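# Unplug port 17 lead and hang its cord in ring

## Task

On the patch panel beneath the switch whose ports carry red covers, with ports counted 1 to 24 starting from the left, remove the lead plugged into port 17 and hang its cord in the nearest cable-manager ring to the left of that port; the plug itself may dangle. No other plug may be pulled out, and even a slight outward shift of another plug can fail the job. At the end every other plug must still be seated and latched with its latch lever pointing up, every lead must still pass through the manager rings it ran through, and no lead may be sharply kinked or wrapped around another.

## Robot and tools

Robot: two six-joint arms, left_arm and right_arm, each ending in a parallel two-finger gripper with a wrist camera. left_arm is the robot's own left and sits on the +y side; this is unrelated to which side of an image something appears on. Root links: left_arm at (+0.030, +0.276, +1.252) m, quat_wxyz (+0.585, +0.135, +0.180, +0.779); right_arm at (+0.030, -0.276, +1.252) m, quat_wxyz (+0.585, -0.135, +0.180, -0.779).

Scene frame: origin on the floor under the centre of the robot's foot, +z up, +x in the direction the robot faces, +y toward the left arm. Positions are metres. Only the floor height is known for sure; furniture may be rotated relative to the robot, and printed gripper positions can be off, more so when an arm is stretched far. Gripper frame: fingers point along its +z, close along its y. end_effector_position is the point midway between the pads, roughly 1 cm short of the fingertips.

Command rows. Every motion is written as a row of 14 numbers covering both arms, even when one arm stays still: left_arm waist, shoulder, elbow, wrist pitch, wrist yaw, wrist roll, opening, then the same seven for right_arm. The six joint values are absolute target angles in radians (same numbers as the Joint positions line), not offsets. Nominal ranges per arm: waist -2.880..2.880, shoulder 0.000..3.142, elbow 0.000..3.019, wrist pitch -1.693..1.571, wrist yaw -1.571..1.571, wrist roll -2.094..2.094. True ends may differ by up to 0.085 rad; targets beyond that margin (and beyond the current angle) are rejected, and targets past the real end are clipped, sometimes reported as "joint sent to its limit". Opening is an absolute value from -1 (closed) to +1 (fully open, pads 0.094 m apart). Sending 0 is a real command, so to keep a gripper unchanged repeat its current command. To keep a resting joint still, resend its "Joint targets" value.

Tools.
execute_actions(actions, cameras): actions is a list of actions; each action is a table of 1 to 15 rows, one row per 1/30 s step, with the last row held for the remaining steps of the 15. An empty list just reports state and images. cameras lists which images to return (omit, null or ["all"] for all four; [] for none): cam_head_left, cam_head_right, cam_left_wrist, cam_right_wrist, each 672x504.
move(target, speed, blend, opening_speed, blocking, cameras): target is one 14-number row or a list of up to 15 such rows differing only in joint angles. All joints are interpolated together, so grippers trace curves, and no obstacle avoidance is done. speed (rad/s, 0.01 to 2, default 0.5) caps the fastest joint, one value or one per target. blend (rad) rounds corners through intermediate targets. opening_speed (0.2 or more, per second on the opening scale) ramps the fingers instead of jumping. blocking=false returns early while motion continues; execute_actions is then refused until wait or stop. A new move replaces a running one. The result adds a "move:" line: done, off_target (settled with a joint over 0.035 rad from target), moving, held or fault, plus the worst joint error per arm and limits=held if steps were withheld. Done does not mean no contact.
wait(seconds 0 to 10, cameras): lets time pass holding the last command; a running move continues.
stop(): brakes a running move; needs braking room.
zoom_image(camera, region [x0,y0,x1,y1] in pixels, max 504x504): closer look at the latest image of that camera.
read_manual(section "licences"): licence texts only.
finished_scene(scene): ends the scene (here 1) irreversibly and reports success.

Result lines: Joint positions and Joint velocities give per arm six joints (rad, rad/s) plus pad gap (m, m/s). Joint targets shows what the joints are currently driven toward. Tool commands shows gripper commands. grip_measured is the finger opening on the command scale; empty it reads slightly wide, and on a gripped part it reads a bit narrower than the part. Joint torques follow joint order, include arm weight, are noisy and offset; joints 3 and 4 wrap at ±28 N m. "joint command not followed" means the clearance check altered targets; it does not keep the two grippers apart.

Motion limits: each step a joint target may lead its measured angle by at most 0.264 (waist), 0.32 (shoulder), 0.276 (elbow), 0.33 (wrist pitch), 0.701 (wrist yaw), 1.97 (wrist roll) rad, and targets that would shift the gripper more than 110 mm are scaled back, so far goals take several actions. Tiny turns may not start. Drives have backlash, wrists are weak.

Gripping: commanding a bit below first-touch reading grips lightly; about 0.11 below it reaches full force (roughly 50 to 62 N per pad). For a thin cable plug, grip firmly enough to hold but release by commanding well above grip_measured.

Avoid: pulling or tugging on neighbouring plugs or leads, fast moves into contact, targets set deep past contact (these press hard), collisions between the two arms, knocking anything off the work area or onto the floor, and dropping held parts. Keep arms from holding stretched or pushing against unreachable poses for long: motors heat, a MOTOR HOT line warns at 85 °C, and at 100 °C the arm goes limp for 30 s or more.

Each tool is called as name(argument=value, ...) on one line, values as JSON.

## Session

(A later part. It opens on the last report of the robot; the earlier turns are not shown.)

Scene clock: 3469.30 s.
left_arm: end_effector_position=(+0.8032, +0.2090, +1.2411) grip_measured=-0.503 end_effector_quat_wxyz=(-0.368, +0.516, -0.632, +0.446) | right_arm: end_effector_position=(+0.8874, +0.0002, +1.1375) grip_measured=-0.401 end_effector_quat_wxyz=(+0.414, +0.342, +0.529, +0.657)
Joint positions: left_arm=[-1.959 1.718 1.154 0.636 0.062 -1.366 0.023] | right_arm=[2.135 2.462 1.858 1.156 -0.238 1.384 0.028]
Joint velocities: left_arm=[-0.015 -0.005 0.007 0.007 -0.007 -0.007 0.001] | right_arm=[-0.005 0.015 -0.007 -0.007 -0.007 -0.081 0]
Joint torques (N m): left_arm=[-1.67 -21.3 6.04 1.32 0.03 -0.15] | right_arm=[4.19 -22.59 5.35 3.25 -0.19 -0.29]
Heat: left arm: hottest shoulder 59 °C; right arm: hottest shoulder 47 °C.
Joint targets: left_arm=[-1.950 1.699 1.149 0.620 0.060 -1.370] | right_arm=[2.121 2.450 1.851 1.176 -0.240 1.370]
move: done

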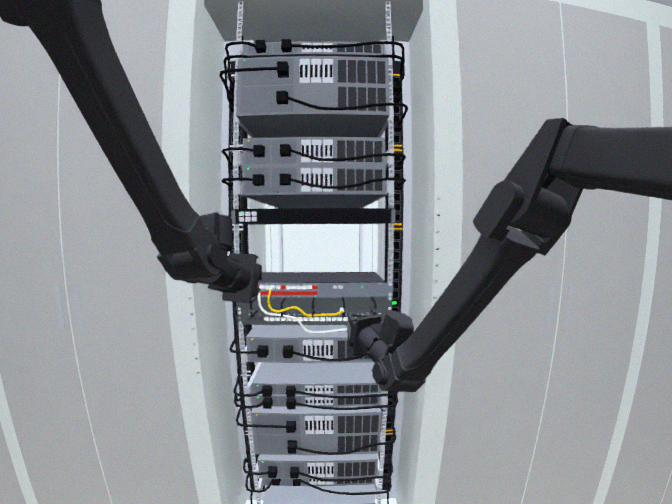

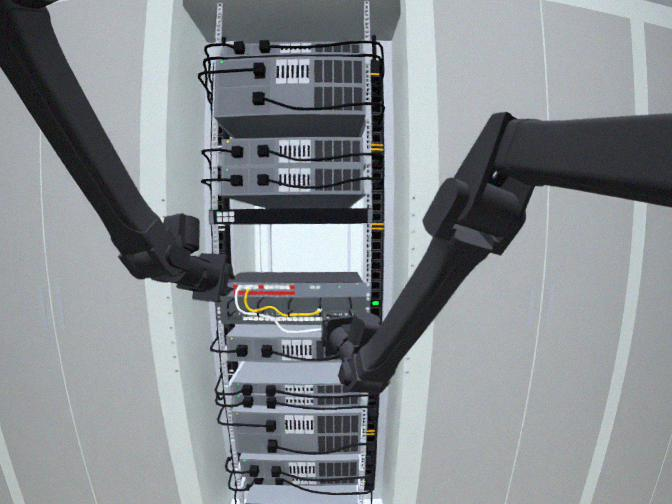

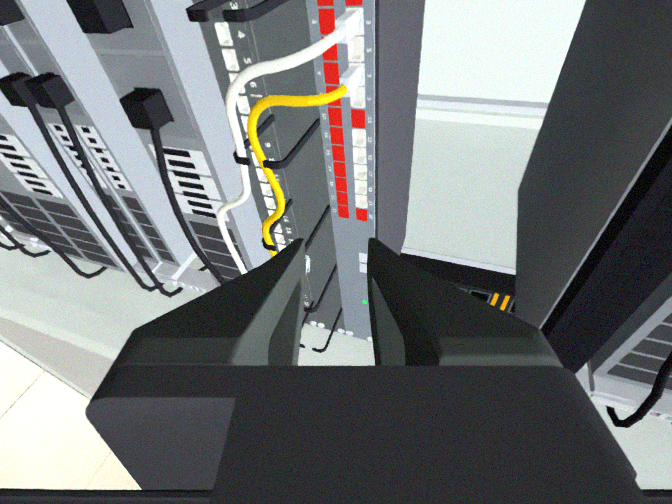

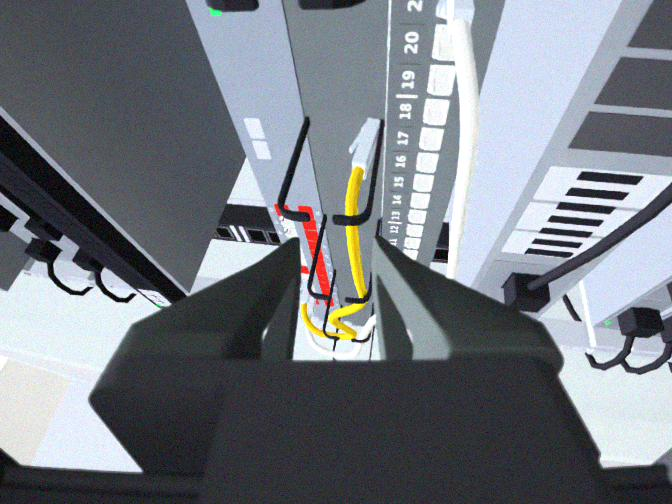

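move(target=[[-1.95,1.70,1.15,0.62,0.06,-1.37,-0.5,2.16,2.53,1.98,1.10,-0.21,1.37,-0.5]], speed=0.15, cameras=["cam_right_wrist"])

Scene clock: 3522.97 s.
left_arm: end_effector_position=(+0.8032, +0.2090, +1.2411) grip_measured=-0.503 end_effector_quat_wxyz=(-0.368, +0.516, -0.632, +0.446) | right_arm: end_effector_position=(+0.8986, +0.0080, +1.1275) grip_measured=-0.498 end_effector_quat_wxyz=(+0.415, +0.352, +0.528, +0.652)
Joint positions: left_arm=[-1.959 1.718 1.154 0.636 0.062 -1.366 0.023] | right_arm=[2.143 2.503 1.932 1.114 -0.212 1.384 0.024]
Joint velocities: left_arm=[0.005 0.005 -0.007 0.002 -0.066 -0.051 0] | right_arm=[-0.005 -0.005 0.012 0.017 -0.022 0.051 0]
Joint torques (N m): left_arm=[-1.61 -20.89 6.2 1.2 0.05 -0.15] | right_arm=[7.06 -19.72 9.24 1.59 0.01 -0.28]
Heat: left arm: hottest shoulder 54 °C; right arm: hottest shoulder 46 °C.
Joint targets: left_arm=[-1.950 1.700 1.150 0.620 0.060 -1.370] | right_arm=[2.159 2.529 1.979 1.100 -0.209 1.370]
move: off_target (right_arm); right_arm: the elbow is farthest, 0.048 rad from its target
Images, in order (width x height): cam_right_wrist 672x504.

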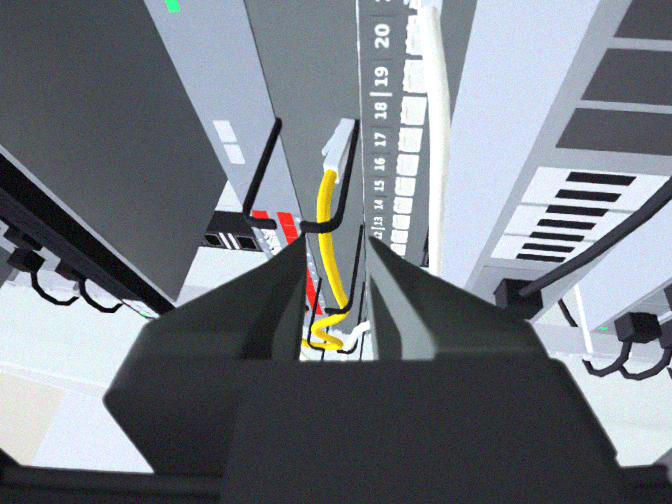

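move(target=[[-1.95,1.70,1.15,0.62,0.06,-1.37,-0.5,2.195,2.57,2.09,1.04,-0.20,1.37,-0.5]], speed=0.12, cameras=["cam_right_wrist"])

zoom_image(camera="cam_right_wrist", region=[200, 60, 480, 360])

Scene clock: 3531.20 s.
left_arm: end_effector_position=(+0.8032, +0.2090, +1.2411) grip_measured=-0.503 end_effector_quat_wxyz=(-0.368, +0.516, -0.632, +0.446) | right_arm: end_effector_position=(+0.9121, +0.0418, +1.1417) grip_measured=-0.498 end_effector_quat_wxyz=(+0.409, +0.345, +0.522, +0.664)
Joint positions: left_arm=[-1.959 1.718 1.154 0.636 0.062 -1.366 0.023] | right_arm=[2.18 2.54 2.042 1.054 -0.203 1.384 0.024]
Joint velocities: left_arm=[-0.015 -0.005 0.002 -0.007 -0.037 -0.051 0] | right_arm=[-0.005 -0.005 0.012 -0.002 -0.022 -0.007 0]
Joint torques (N m): left_arm=[-2.32 -21.25 6.12 1.32 0.06 -0.15] | right_arm=[6.53 -20.37 9.69 1.68 -0.03 -0.32]
Heat: left arm: hottest shoulder 54 °C; right arm: hottest shoulder 46 °C.
Joint targets: left_arm=[-1.950 1.700 1.150 0.620 0.060 -1.370] | right_arm=[2.196 2.571 2.090 1.040 -0.200 1.370]
move: off_target (right_arm); right_arm: the elbow is farthest, 0.048 rad from its target
Images, in order (width x height): cam_right_wrist 672x504.

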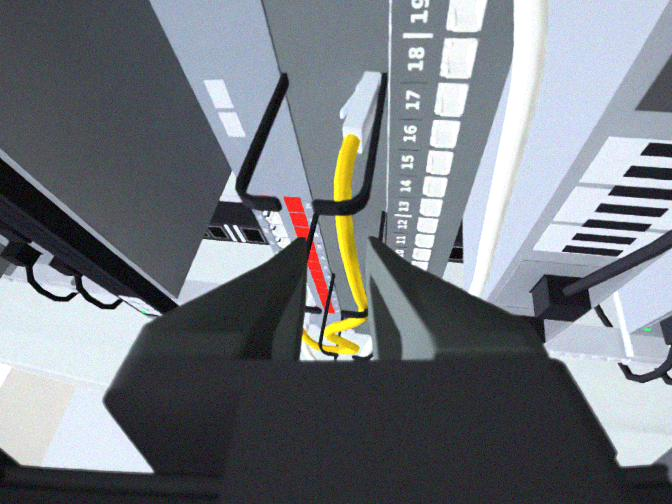

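Scaled by 1.680 from the camera's 672x504 image, which has a finer 960x720 frame.

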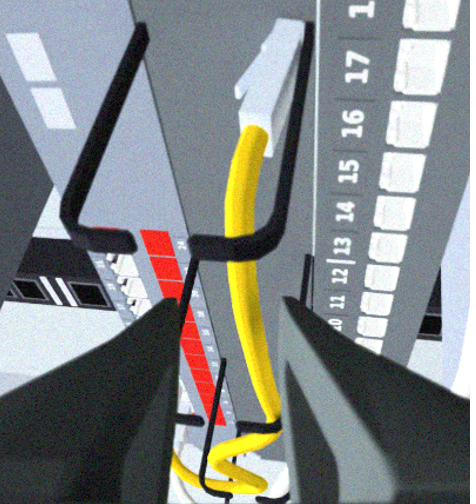

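move(target=[[-1.95,1.70,1.15,0.62,0.06,-1.37,-0.5,2.198,2.615,2.19,0.98,-0.20,1.37,-0.5]], speed=0.12, cameras=["cam_right_wrist"])

zoom_image(camera="cam_right_wrist", region=[200, 60, 480, 360])

Scene clock: 3541.93 s.
left_arm: end_effector_position=(+0.8032, +0.2090, +1.2411) grip_measured=-0.503 end_effector_quat_wxyz=(-0.368, +0.516, -0.632, +0.446) | right_arm: end_effector_position=(+0.9272, +0.0474, +1.1368) grip_measured=-0.498 end_effector_quat_wxyz=(+0.407, +0.347, +0.524, +0.663)
Joint positions: left_arm=[-1.959 1.718 1.154 0.636 0.062 -1.366 0.023] | right_arm=[2.18 2.585 2.14 0.995 -0.203 1.384 0.024]
Joint velocities: left_arm=[0.005 0.005 0.002 -0.007 0.037 0.022 0] | right_arm=[-0.005 -0.005 0.007 -0.012 -0.037 -0.095 -0.001]
Joint torques (N m): left_arm=[-1.96 -21.01 6.19 1.33 0.05 -0.15] | right_arm=[6.48 -21.13 10.47 1.61 -0.01 -0.28]
Heat: left arm: hottest shoulder 53 °C; right arm: hottest elbow 48 °C.
Joint targets: left_arm=[-1.950 1.700 1.150 0.620 0.060 -1.370] | right_arm=[2.198 2.615 2.191 0.980 -0.200 1.370]
move: off_target (right_arm); right_arm: the elbow is farthest, 0.050 rad from its target
Images, in order (width x height): cam_right_wrist 672x504.

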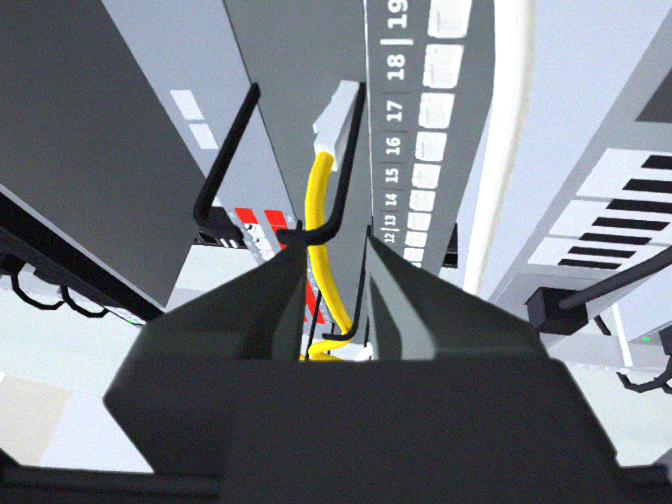

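Scaled by 1.680 from the camera's 672x504 image, which has a finer 960x720 frame.

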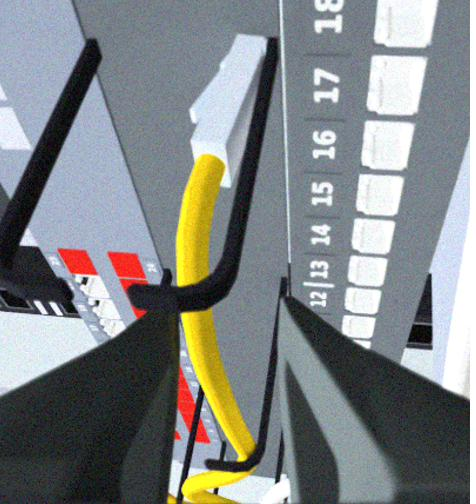

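move(target=[[-1.95,1.70,1.15,0.62,0.06,-1.37,-0.5,2.2,2.62,2.245,0.935,-0.20,1.37,-0.5]], speed=0.12, cameras=["cam_right_wrist"])

zoom_image(camera="cam_right_wrist", region=[200, 60, 480, 360])

Scene clock: 3549.30 s.
left_arm: end_effector_position=(+0.8032, +0.2090, +1.2411) grip_measured=-0.503 end_effector_quat_wxyz=(-0.368, +0.516, -0.632, +0.446) | right_arm: end_effector_position=(+0.9375, +0.0529, +1.1447) grip_measured=-0.498 end_effector_quat_wxyz=(+0.404, +0.347, +0.526, +0.663)
Joint positions: left_arm=[-1.959 1.718 1.154 0.636 0.062 -1.366 0.023] | right_arm=[2.184 2.592 2.19 0.948 -0.203 1.384 0.024]
Joint velocities: left_arm=[-0.005 -0.005 0.007 -0.012 -0.007 -0.037 0.001] | right_arm=[0.005 -0.005 0.007 -0.002 0.037 0.022 -0.001]
Joint torques (N m): left_arm=[-1.67 -21.19 6.12 1.32 0.06 -0.13] | right_arm=[6.3 -20.48 10.76 1.66 -0.05 -0.27]
Heat: left arm: hottest shoulder 53 °C; right arm: hottest elbow 48 °C.
Joint targets: left_arm=[-1.950 1.700 1.150 0.620 0.060 -1.370] | right_arm=[2.200 2.620 2.244 0.935 -0.201 1.370]
move: off_target (right_arm); right_arm: the elbow is farthest, 0.055 rad from its target
Images, in order (width x height): cam_right_wrist 672x504.

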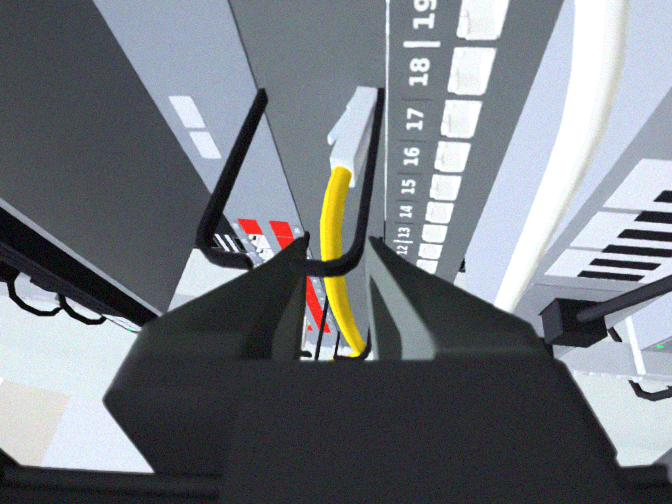

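Scaled by 1.680 from the camera's 672x504 image, which has a finer 960x720 frame.

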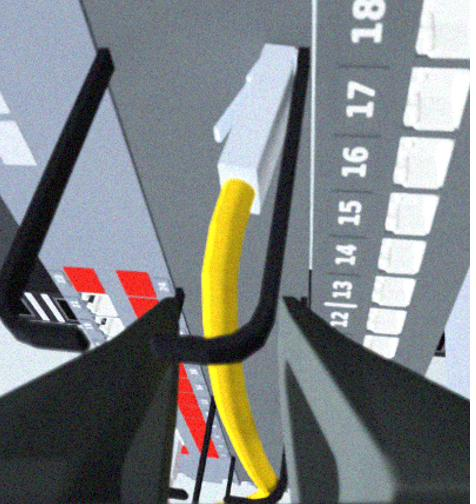

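execute_actions(actions=[])

zoom_image(camera="cam_left_wrist", region=[200, 80, 400, 260])

zoom_image(camera="cam_right_wrist", region=[180, 100, 440, 340])

Scene clock: 3604.93 s.
left_arm: end_effector_position=(+0.8032, +0.2090, +1.2411) grip_measured=-0.503 end_effector_quat_wxyz=(-0.368, +0.516, -0.632, +0.446) | right_arm: end_effector_position=(+0.9375, +0.0529, +1.1447) grip_measured=-0.498 end_effector_quat_wxyz=(+0.404, +0.347, +0.526, +0.663)
Joint positions: left_arm=[-1.959 1.718 1.154 0.636 0.062 -1.366 0.023] | right_arm=[2.184 2.592 2.19 0.948 -0.203 1.384 0.024]
Joint velocities: left_arm=[-0.005 -0.015 0.007 -0.012 0.007 -0.022 0] | right_arm=[-0.005 0.005 0.022 -0.012 0.007 -0.066 0]
Joint torques (N m): left_arm=[-1.79 -21.13 6.17 1.32 0.05 -0.12] | right_arm=[6.24 -21.07 10.82 1.59 -0.01 -0.31]
Heat: left arm: hottest shoulder 53 °C; right arm: hottest elbow 52 °C.
Joint targets: left_arm=[-1.950 1.700 1.150 0.620 0.060 -1.370] | right_arm=[2.200 2.620 2.244 0.935 -0.201 1.370]
Tool commands: left_gripper/opening=-0.5 right_gripper/opening=-0.5

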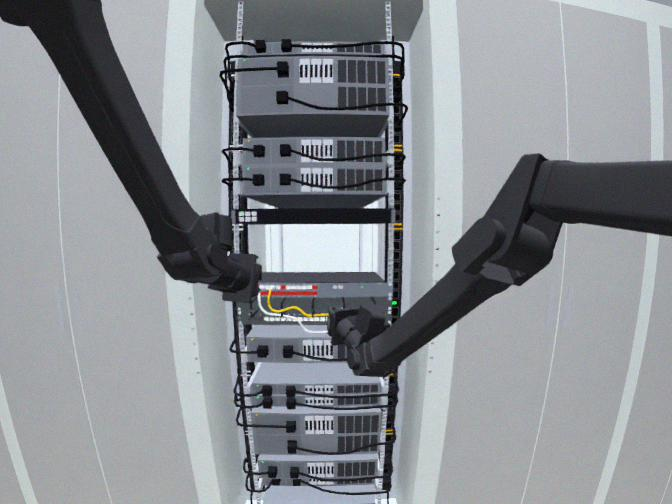

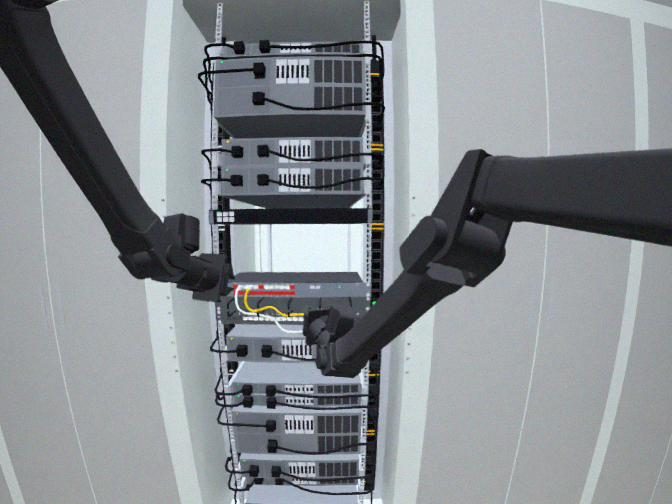

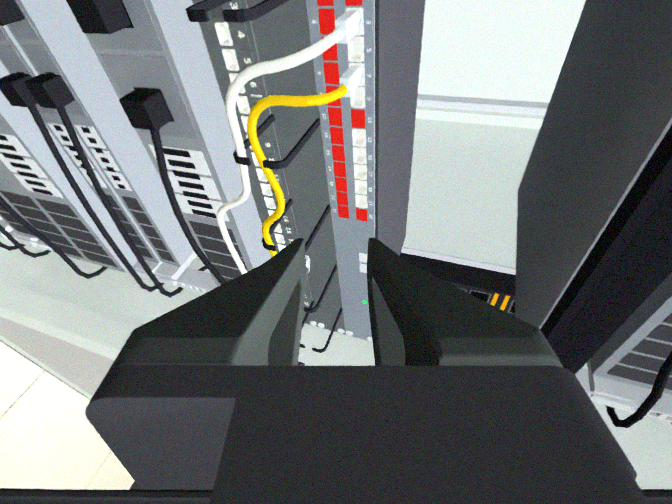

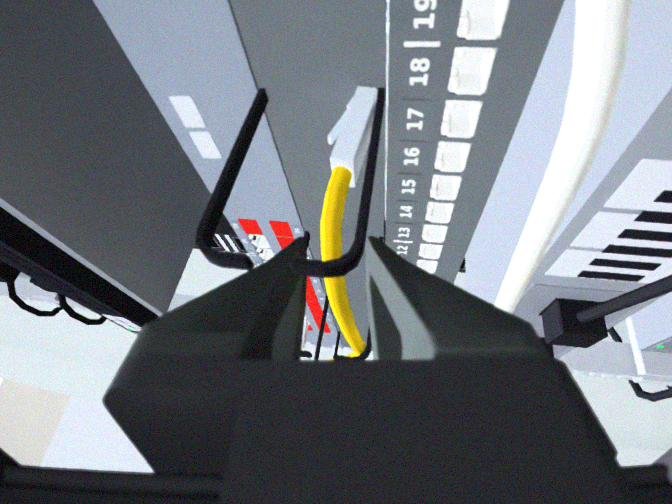

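Scaled by 2.520 from the camera's 672x504 image, which has a finer 960x720 frame.

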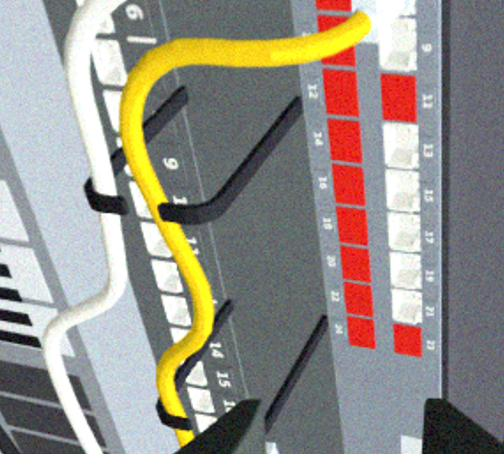

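Scaled by 1.938 from the camera's 672x504 image, which has a finer 960x720 frame.

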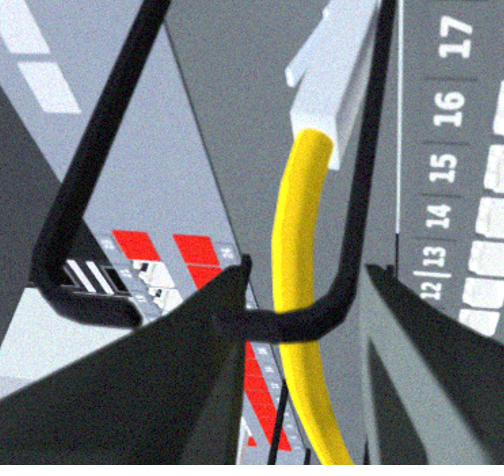

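move(target=[-1.95,1.70,1.15,0.62,0.06,-1.37,-0.5,2.2,2.64,2.3,0.905,-0.20,1.37,-0.5], speed=0.1, cameras=[])

move(target=[-1.95,1.70,1.15,0.62,0.06,-1.37,-0.5,2.2,2.64,2.3,0.905,-0.20,1.37,-0.95], opening_speed=0.3)

zoom_image(camera="cam_right_wrist", region=[180, 100, 440, 340])

Scene clock: 3615.03 s.
left_arm: end_effector_position=(+0.8032, +0.2090, +1.2411) grip_measured=-0.503 end_effector_quat_wxyz=(-0.368, +0.516, -0.632, +0.446) | right_arm: end_effector_position=(+0.9447, +0.0586, +1.1485) grip_measured=-0.498 end_effector_quat_wxyz=(+0.404, +0.344, +0.524, +0.665)
Joint positions: left_arm=[-1.959 1.718 1.154 0.636 0.062 -1.366 0.023] | right_arm=[2.189 2.612 2.243 0.919 -0.203 1.383 0.024]
Joint velocities: left_arm=[-0.005 0.005 -0.002 -0.017 0.037 0.066 0] | right_arm=[-0.024 -0.005 0.007 -0.007 -0.007 -0.007 0]
Joint torques (N m): left_arm=[-2.14 -21.19 6.09 1.29 0.05 -0.16] | right_arm=[6.77 -21.42 11.21 1.55 -0.03 -0.3]
Heat: left arm: hottest shoulder 53 °C; right arm: hottest elbow 52 °C.
Joint targets: left_arm=[-1.950 1.700 1.150 0.620 0.060 -1.370] | right_arm=[2.199 2.639 2.301 0.905 -0.200 1.370]
move: off_target (right_arm); right_arm: the elbow is farthest, 0.057 rad from its target
No camera images: "cameras" was empty.

Scene clock: 3616.87 s.
left_arm: end_effector_position=(+0.8032, +0.2090, +1.2411) grip_measured=-0.503 end_effector_quat_wxyz=(-0.368, +0.516, -0.632, +0.446) | right_arm: end_effector_position=(+0.9448, +0.0611, +1.1510) grip_measured=-0.928 end_effector_quat_wxyz=(+0.406, +0.342, +0.524, +0.666)
Joint positions: left_arm=[-1.959 1.718 1.154 0.636 0.062 -1.366 0.023] | right_arm=[2.192 2.614 2.249 0.919 -0.203 1.378 0.003]
Joint velocities: left_arm=[-0.015 0.005 -0.007 -0.012 0.022 0.022 0.001] | right_arm=[0.005 -0.005 0.007 -0.037 0.007 0.007 -0.001]
Joint torques (N m): left_arm=[-2.14 -21.25 6.05 1.22 0.06 -0.14] | right_arm=[6.59 -22.53 10.71 1.73 -0.04 -0.25]
Heat: left arm: hottest shoulder 53 °C; right arm: hottest elbow 53 °C.
Joint targets: left_arm=[-1.950 1.700 1.150 0.620 0.060 -1.370] | right_arm=[2.200 2.641 2.299 0.905 -0.200 1.370]
move: off_target (right_arm); right_arm: the elbow is farthest, 0.051 rad from its target

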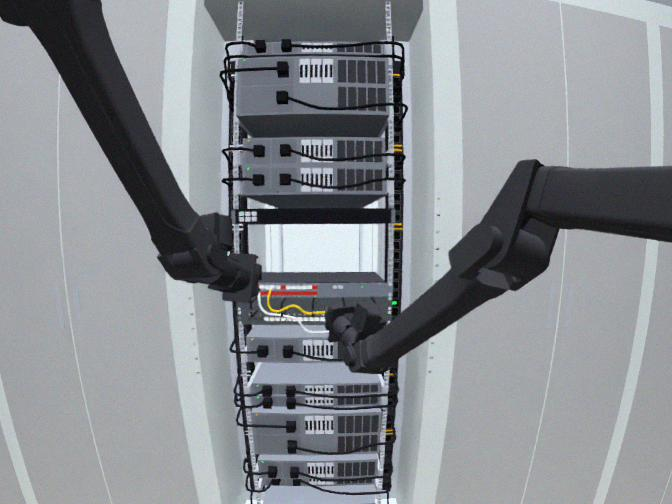

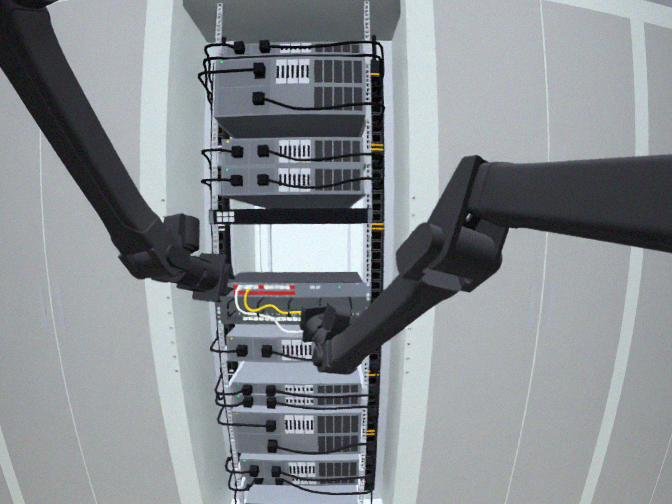

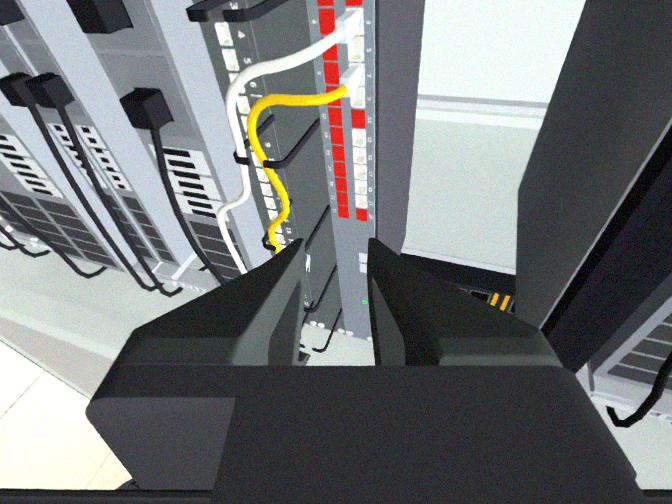

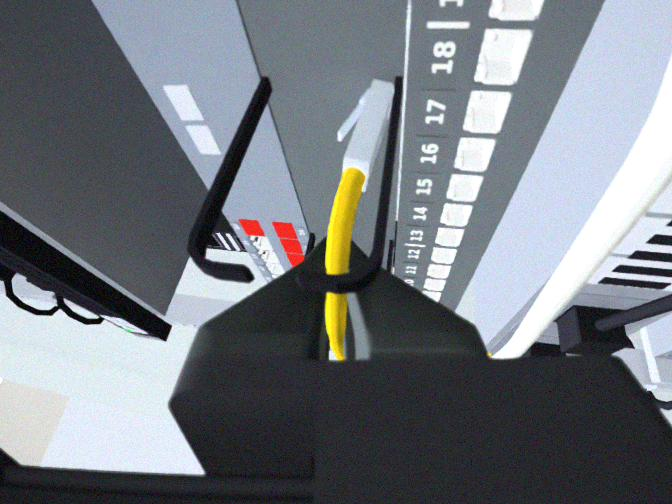

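Scaled by 1.938 from the camera's 672x504 image, which has a finer 960x720 frame.

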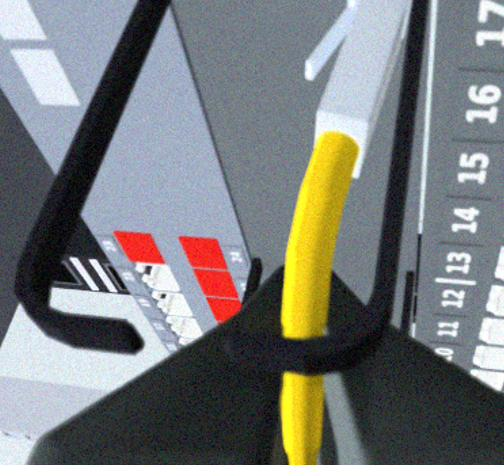

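move(target=[-1.95,1.70,1.15,0.62,0.06,-1.37,-0.5,2.158,2.62,2.285,0.905,-0.20,1.37,-0.95], speed=0.08)

zoom_image(camera="cam_left_wrist", region=[200, 80, 360, 260])

Scene clock: 3636.00 s.
left_arm: end_effector_position=(+0.8032, +0.2090, +1.2411) grip_measured=-0.503 end_effector_quat_wxyz=(-0.368, +0.516, -0.632, +0.446) | right_arm: end_effector_position=(+0.9447, +0.0609, +1.1509) grip_measured=-0.929 end_effector_quat_wxyz=(+0.405, +0.339, +0.525, +0.667)
Joint positions: left_arm=[-1.959 1.718 1.154 0.636 0.062 -1.366 0.023] | right_arm=[2.19 2.614 2.249 0.919 -0.211 1.378 0.003]
Joint velocities: left_arm=[-0.015 0.005 -0.002 0.002 -0.081 0.022 0.001] | right_arm=[0.005 -0.015 0.002 0.002 -0.037 0.051 0]
Joint torques (N m): left_arm=[-2.32 -21.19 6.17 1.32 0.06 -0.14] | right_arm=[3.14 -23.53 9.83 1.43 -0.02 -0.26]
Heat: left arm: hottest shoulder 52 °C; right arm: hottest elbow 55 °C.
Joint targets: left_arm=[-1.950 1.700 1.150 0.620 0.060 -1.370] | right_arm=[2.158 2.620 2.285 0.905 -0.207 1.370]
move: off_target (right_arm); right_arm: the elbow is farthest, 0.036 rad from its target

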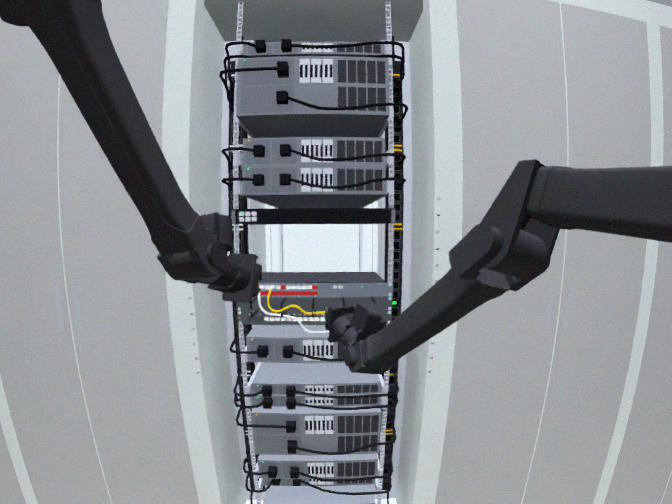

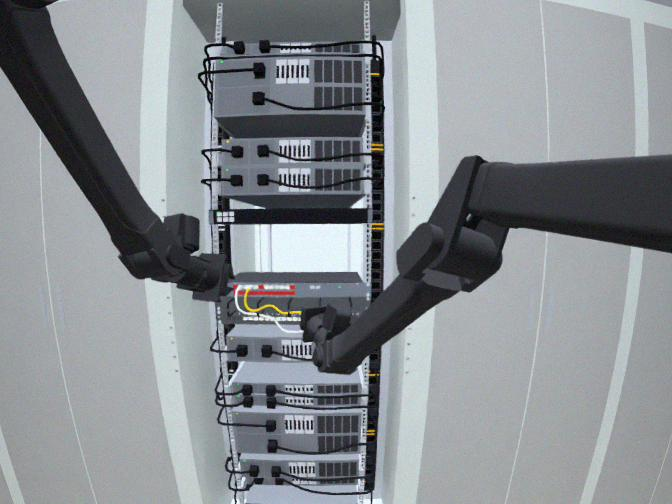

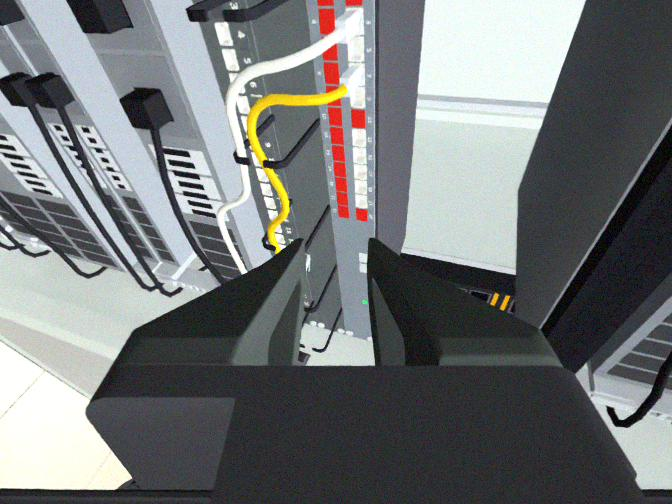

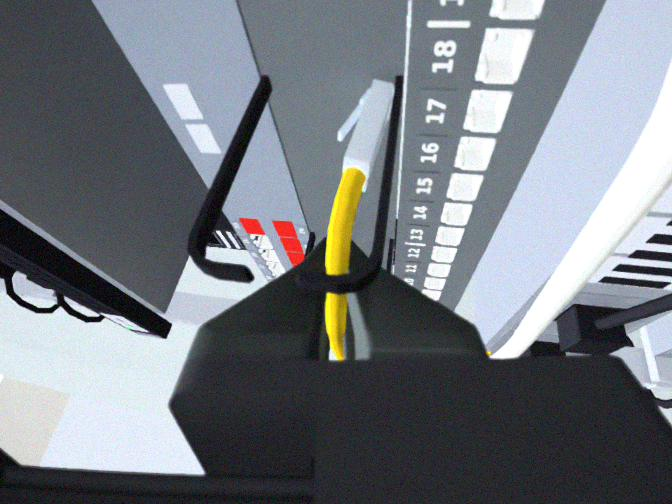

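Scaled by 2.800 from the camera's 672x504 image, which has a finer 960x720 frame.

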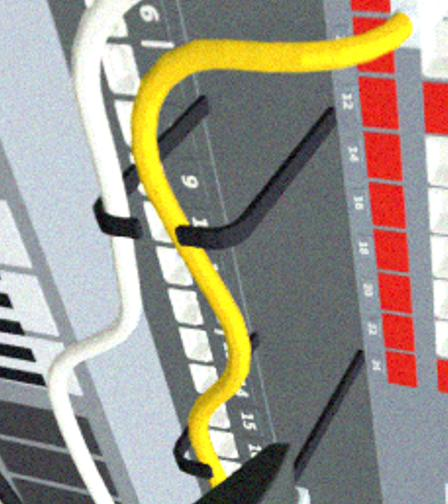

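move(target=[-1.95,1.70,1.15,0.62,0.06,-1.37,-0.5,2.125,2.62,2.285,0.905,-0.20,1.37,-0.98], speed=0.08)

zoom_image(camera="cam_left_wrist", region=[200, 80, 360, 260])

Scene clock: 3646.70 s.
left_arm: end_effector_position=(+0.8032, +0.2090, +1.2411) grip_measured=-0.503 end_effector_quat_wxyz=(-0.368, +0.516, -0.632, +0.446) | right_arm: end_effector_position=(+0.9451, +0.0596, +1.1505) grip_measured=-0.929 end_effector_quat_wxyz=(+0.406, +0.340, +0.525, +0.667)
Joint positions: left_arm=[-1.959 1.718 1.154 0.636 0.062 -1.366 0.023] | right_arm=[2.189 2.614 2.249 0.919 -0.211 1.378 0.003]
Joint velocities: left_arm=[-0.015 -0.015 -0.012 -0.022 -0.007 0.051 -0.001] | right_arm=[-0.015 -0.005 0.012 -0.017 0.007 -0.081 0]
Joint torques (N m): left_arm=[-2.02 -21.01 6.16 1.31 0.03 -0.13] | right_arm=[1.03 -22.95 9.85 1.4 0.3 -0.22]
Heat: left arm: hottest shoulder 52 °C; right arm: hottest elbow 55 °C.
Joint targets: left_arm=[-1.950 1.700 1.150 0.620 0.060 -1.370] | right_arm=[2.125 2.620 2.285 0.905 -0.200 1.371]
move: off_target (right_arm); right_arm: the waist is farthest, 0.064 rad from its target

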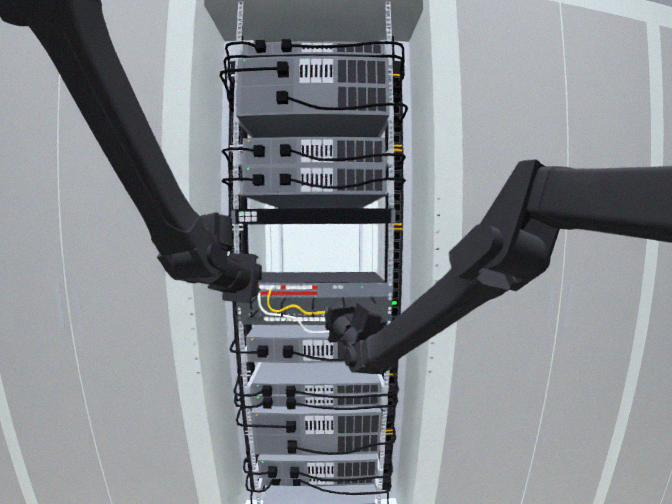

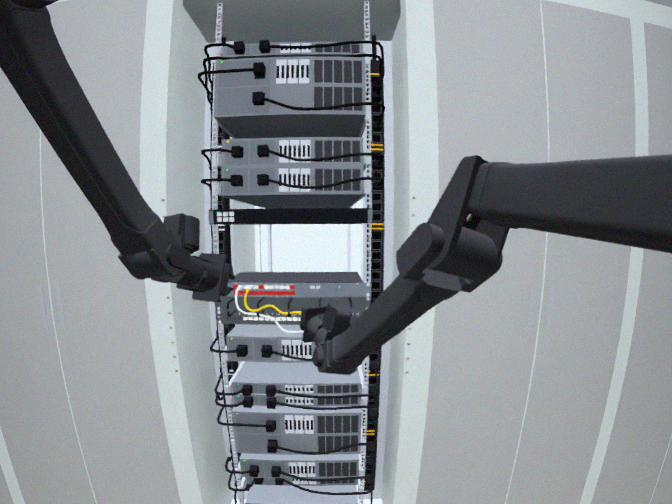

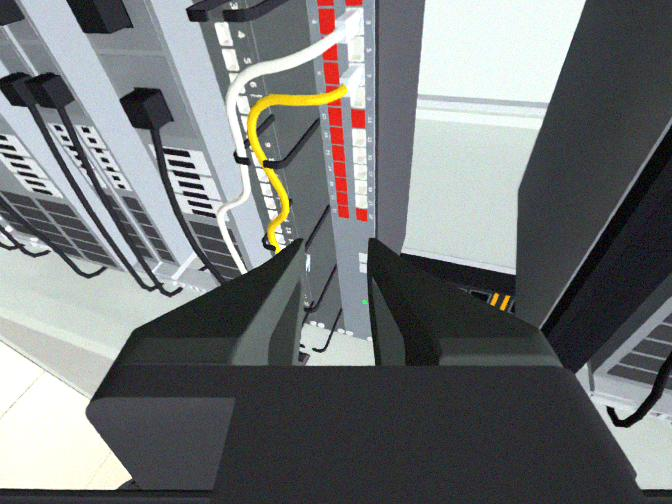

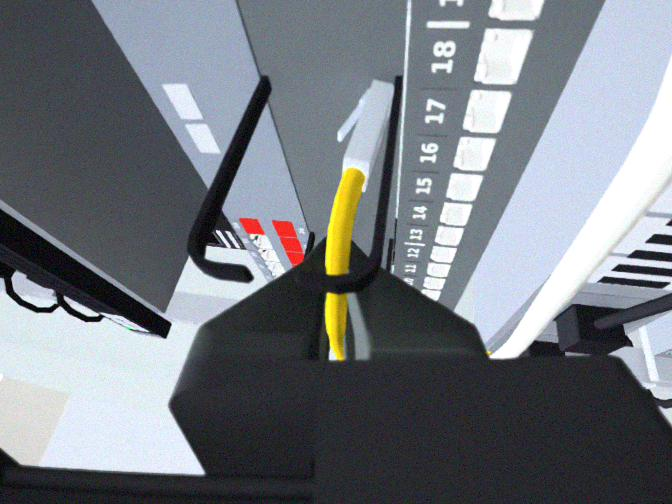

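Scaled by 2.800 from the camera's 672x504 image, which has a finer 960x720 frame.

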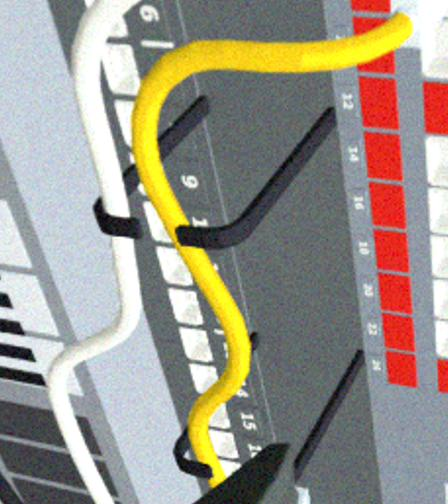

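move(target=[-1.95,1.70,1.15,0.62,0.06,-1.37,-0.5,2.175,2.62,2.285,0.905,-0.05,1.37,-0.98], speed=0.08)

zoom_image(camera="cam_left_wrist", region=[200, 80, 360, 260])

Scene clock: 3666.63 s.
left_arm: end_effector_position=(+0.8032, +0.2090, +1.2411) grip_measured=-0.503 end_effector_quat_wxyz=(-0.368, +0.516, -0.632, +0.446) | right_arm: end_effector_position=(+0.9495, +0.0554, +1.1495) grip_measured=-0.929 end_effector_quat_wxyz=(+0.430, +0.387, +0.506, +0.640)
Joint positions: left_arm=[-1.959 1.718 1.154 0.636 0.062 -1.366 0.023] | right_arm=[2.209 2.614 2.249 0.918 -0.068 1.375 0.003]
Joint velocities: left_arm=[-0.024 -0.015 -0.002 0.022 0.022 0.037 0.001] | right_arm=[-0.005 0.005 -0.012 0.007 0.022 0.007 -0.001]
Joint torques (N m): left_arm=[-2.26 -21.13 6.05 1.29 0.07 -0.14] | right_arm=[3.25 -23.24 9.63 1.65 0.74 -0.24]
Heat: left arm: hottest shoulder 52 °C; right arm: hottest elbow 55 °C.
Joint targets: left_arm=[-1.950 1.700 1.150 0.620 0.060 -1.370] | right_arm=[2.175 2.620 2.285 0.904 -0.050 1.370]
move: off_target (right_arm); right_arm: the elbow is farthest, 0.036 rad from its target

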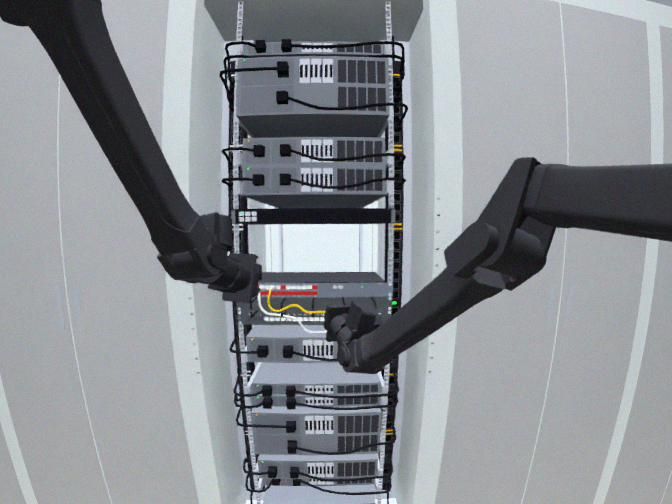

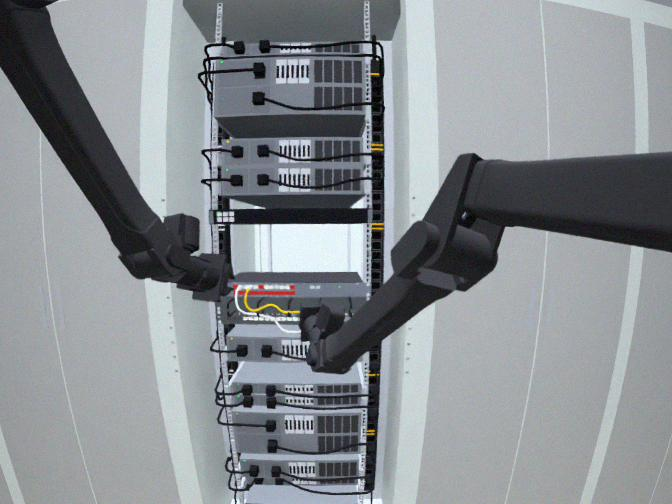

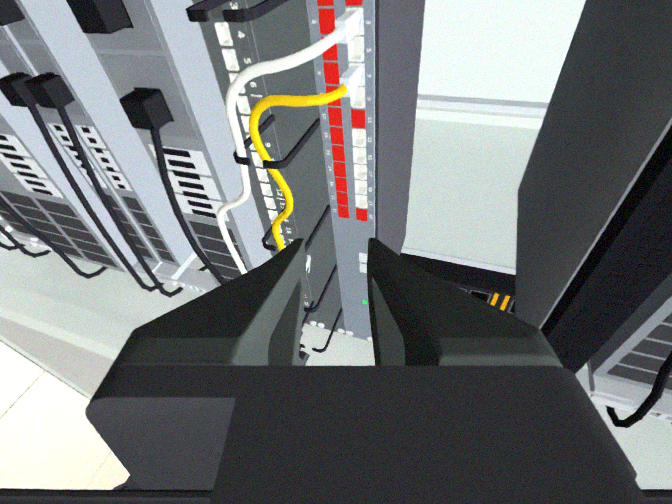

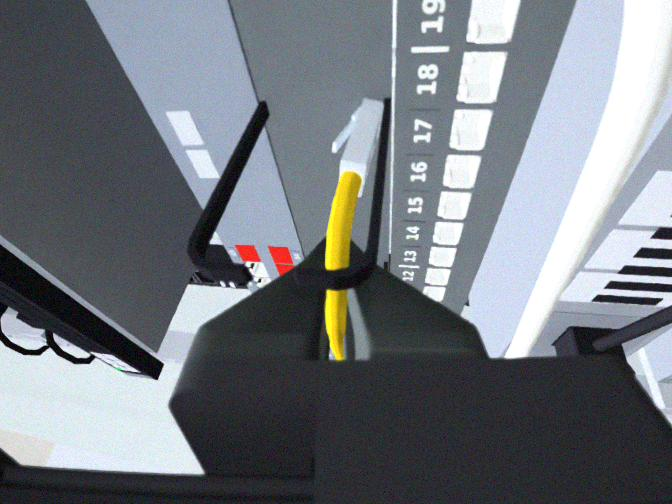

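Scaled by 2.800 from the camera's 672x504 image, which has a finer 960x720 frame.

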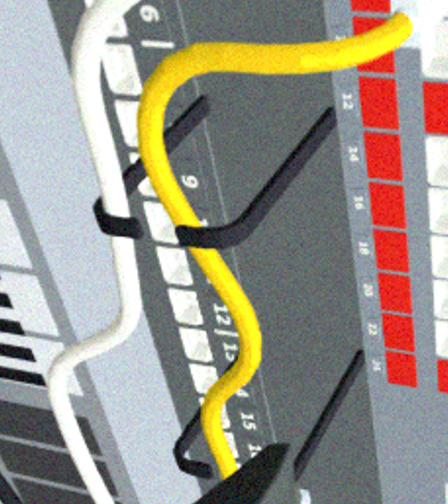

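move(target=[-1.95,1.70,1.15,0.62,0.06,-1.37,-0.5,2.165,2.63,2.30,0.90,0.14,1.37,-0.98], speed=0.08)

zoom_image(camera="cam_left_wrist", region=[200, 80, 360, 260])

Scene clock: 3675.33 s.
left_arm: end_effector_position=(+0.8032, +0.2090, +1.2411) grip_measured=-0.503 end_effector_quat_wxyz=(-0.368, +0.516, -0.632, +0.446) | right_arm: end_effector_position=(+0.9519, +0.0470, +1.1454) grip_measured=-0.929 end_effector_quat_wxyz=(+0.458, +0.447, +0.480, +0.600)
Joint positions: left_arm=[-1.959 1.718 1.154 0.636 0.062 -1.366 0.023] | right_arm=[2.232 2.614 2.249 0.912 0.115 1.374 0.003]
Joint velocities: left_arm=[-0.044 0.005 0.007 -0.017 -0.007 0.037 0] | right_arm=[-0.015 0.005 -0.002 -0.017 -0.007 0.007 -0.001]
Joint torques (N m): left_arm=[-1.79 -20.84 6.09 1.24 0.07 -0.14] | right_arm=[2.2 -22.01 10.88 1.63 0.93 -0.2]
Heat: left arm: hottest shoulder 52 °C; right arm: hottest elbow 55 °C.
Joint targets: left_arm=[-1.950 1.700 1.150 0.620 0.060 -1.370] | right_arm=[2.172 2.630 2.300 0.900 0.140 1.369]
move: off_target (right_arm); right_arm: the waist is farthest, 0.067 rad from its target

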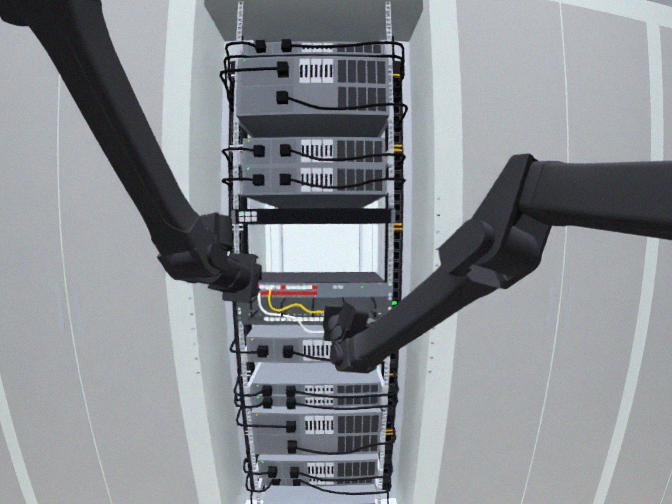

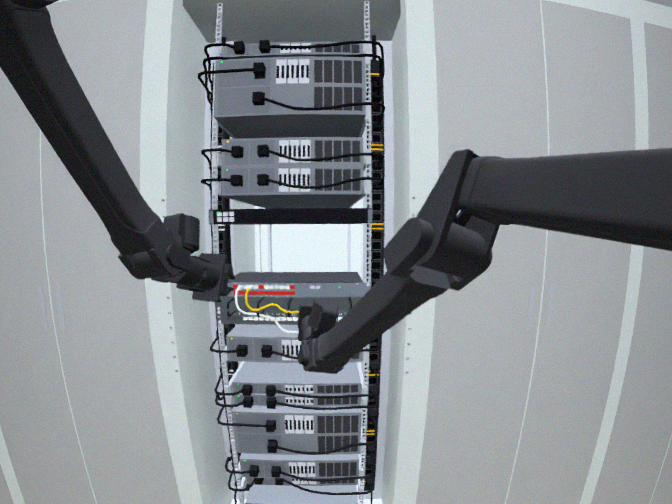

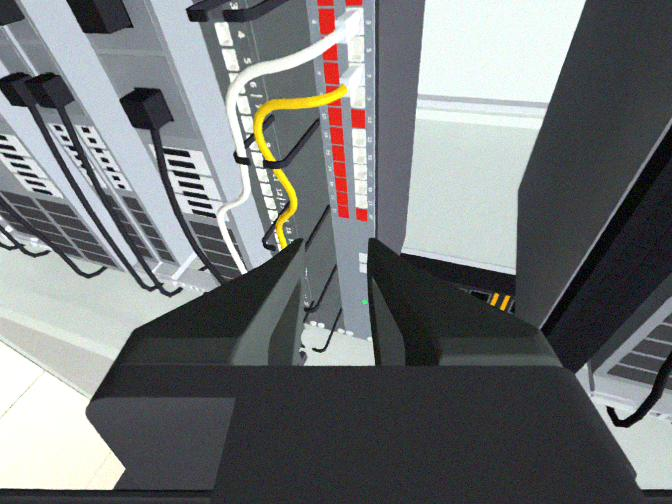

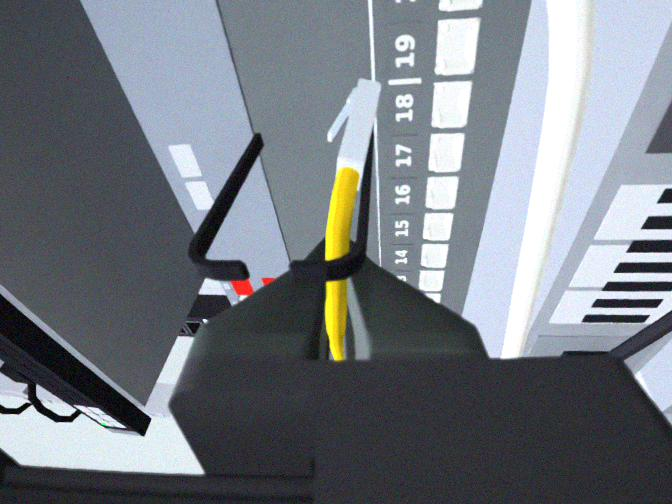

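Scaled by 2.800 from the camera's 672x504 image, which has a finer 960x720 frame.

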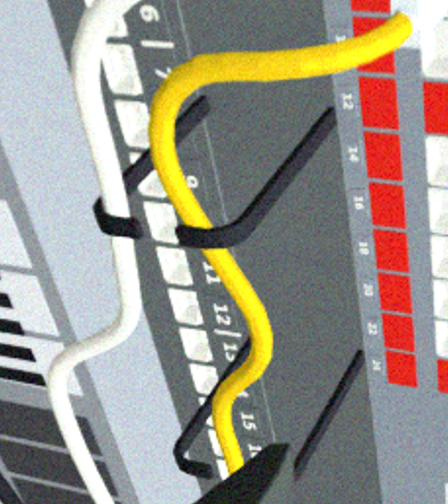

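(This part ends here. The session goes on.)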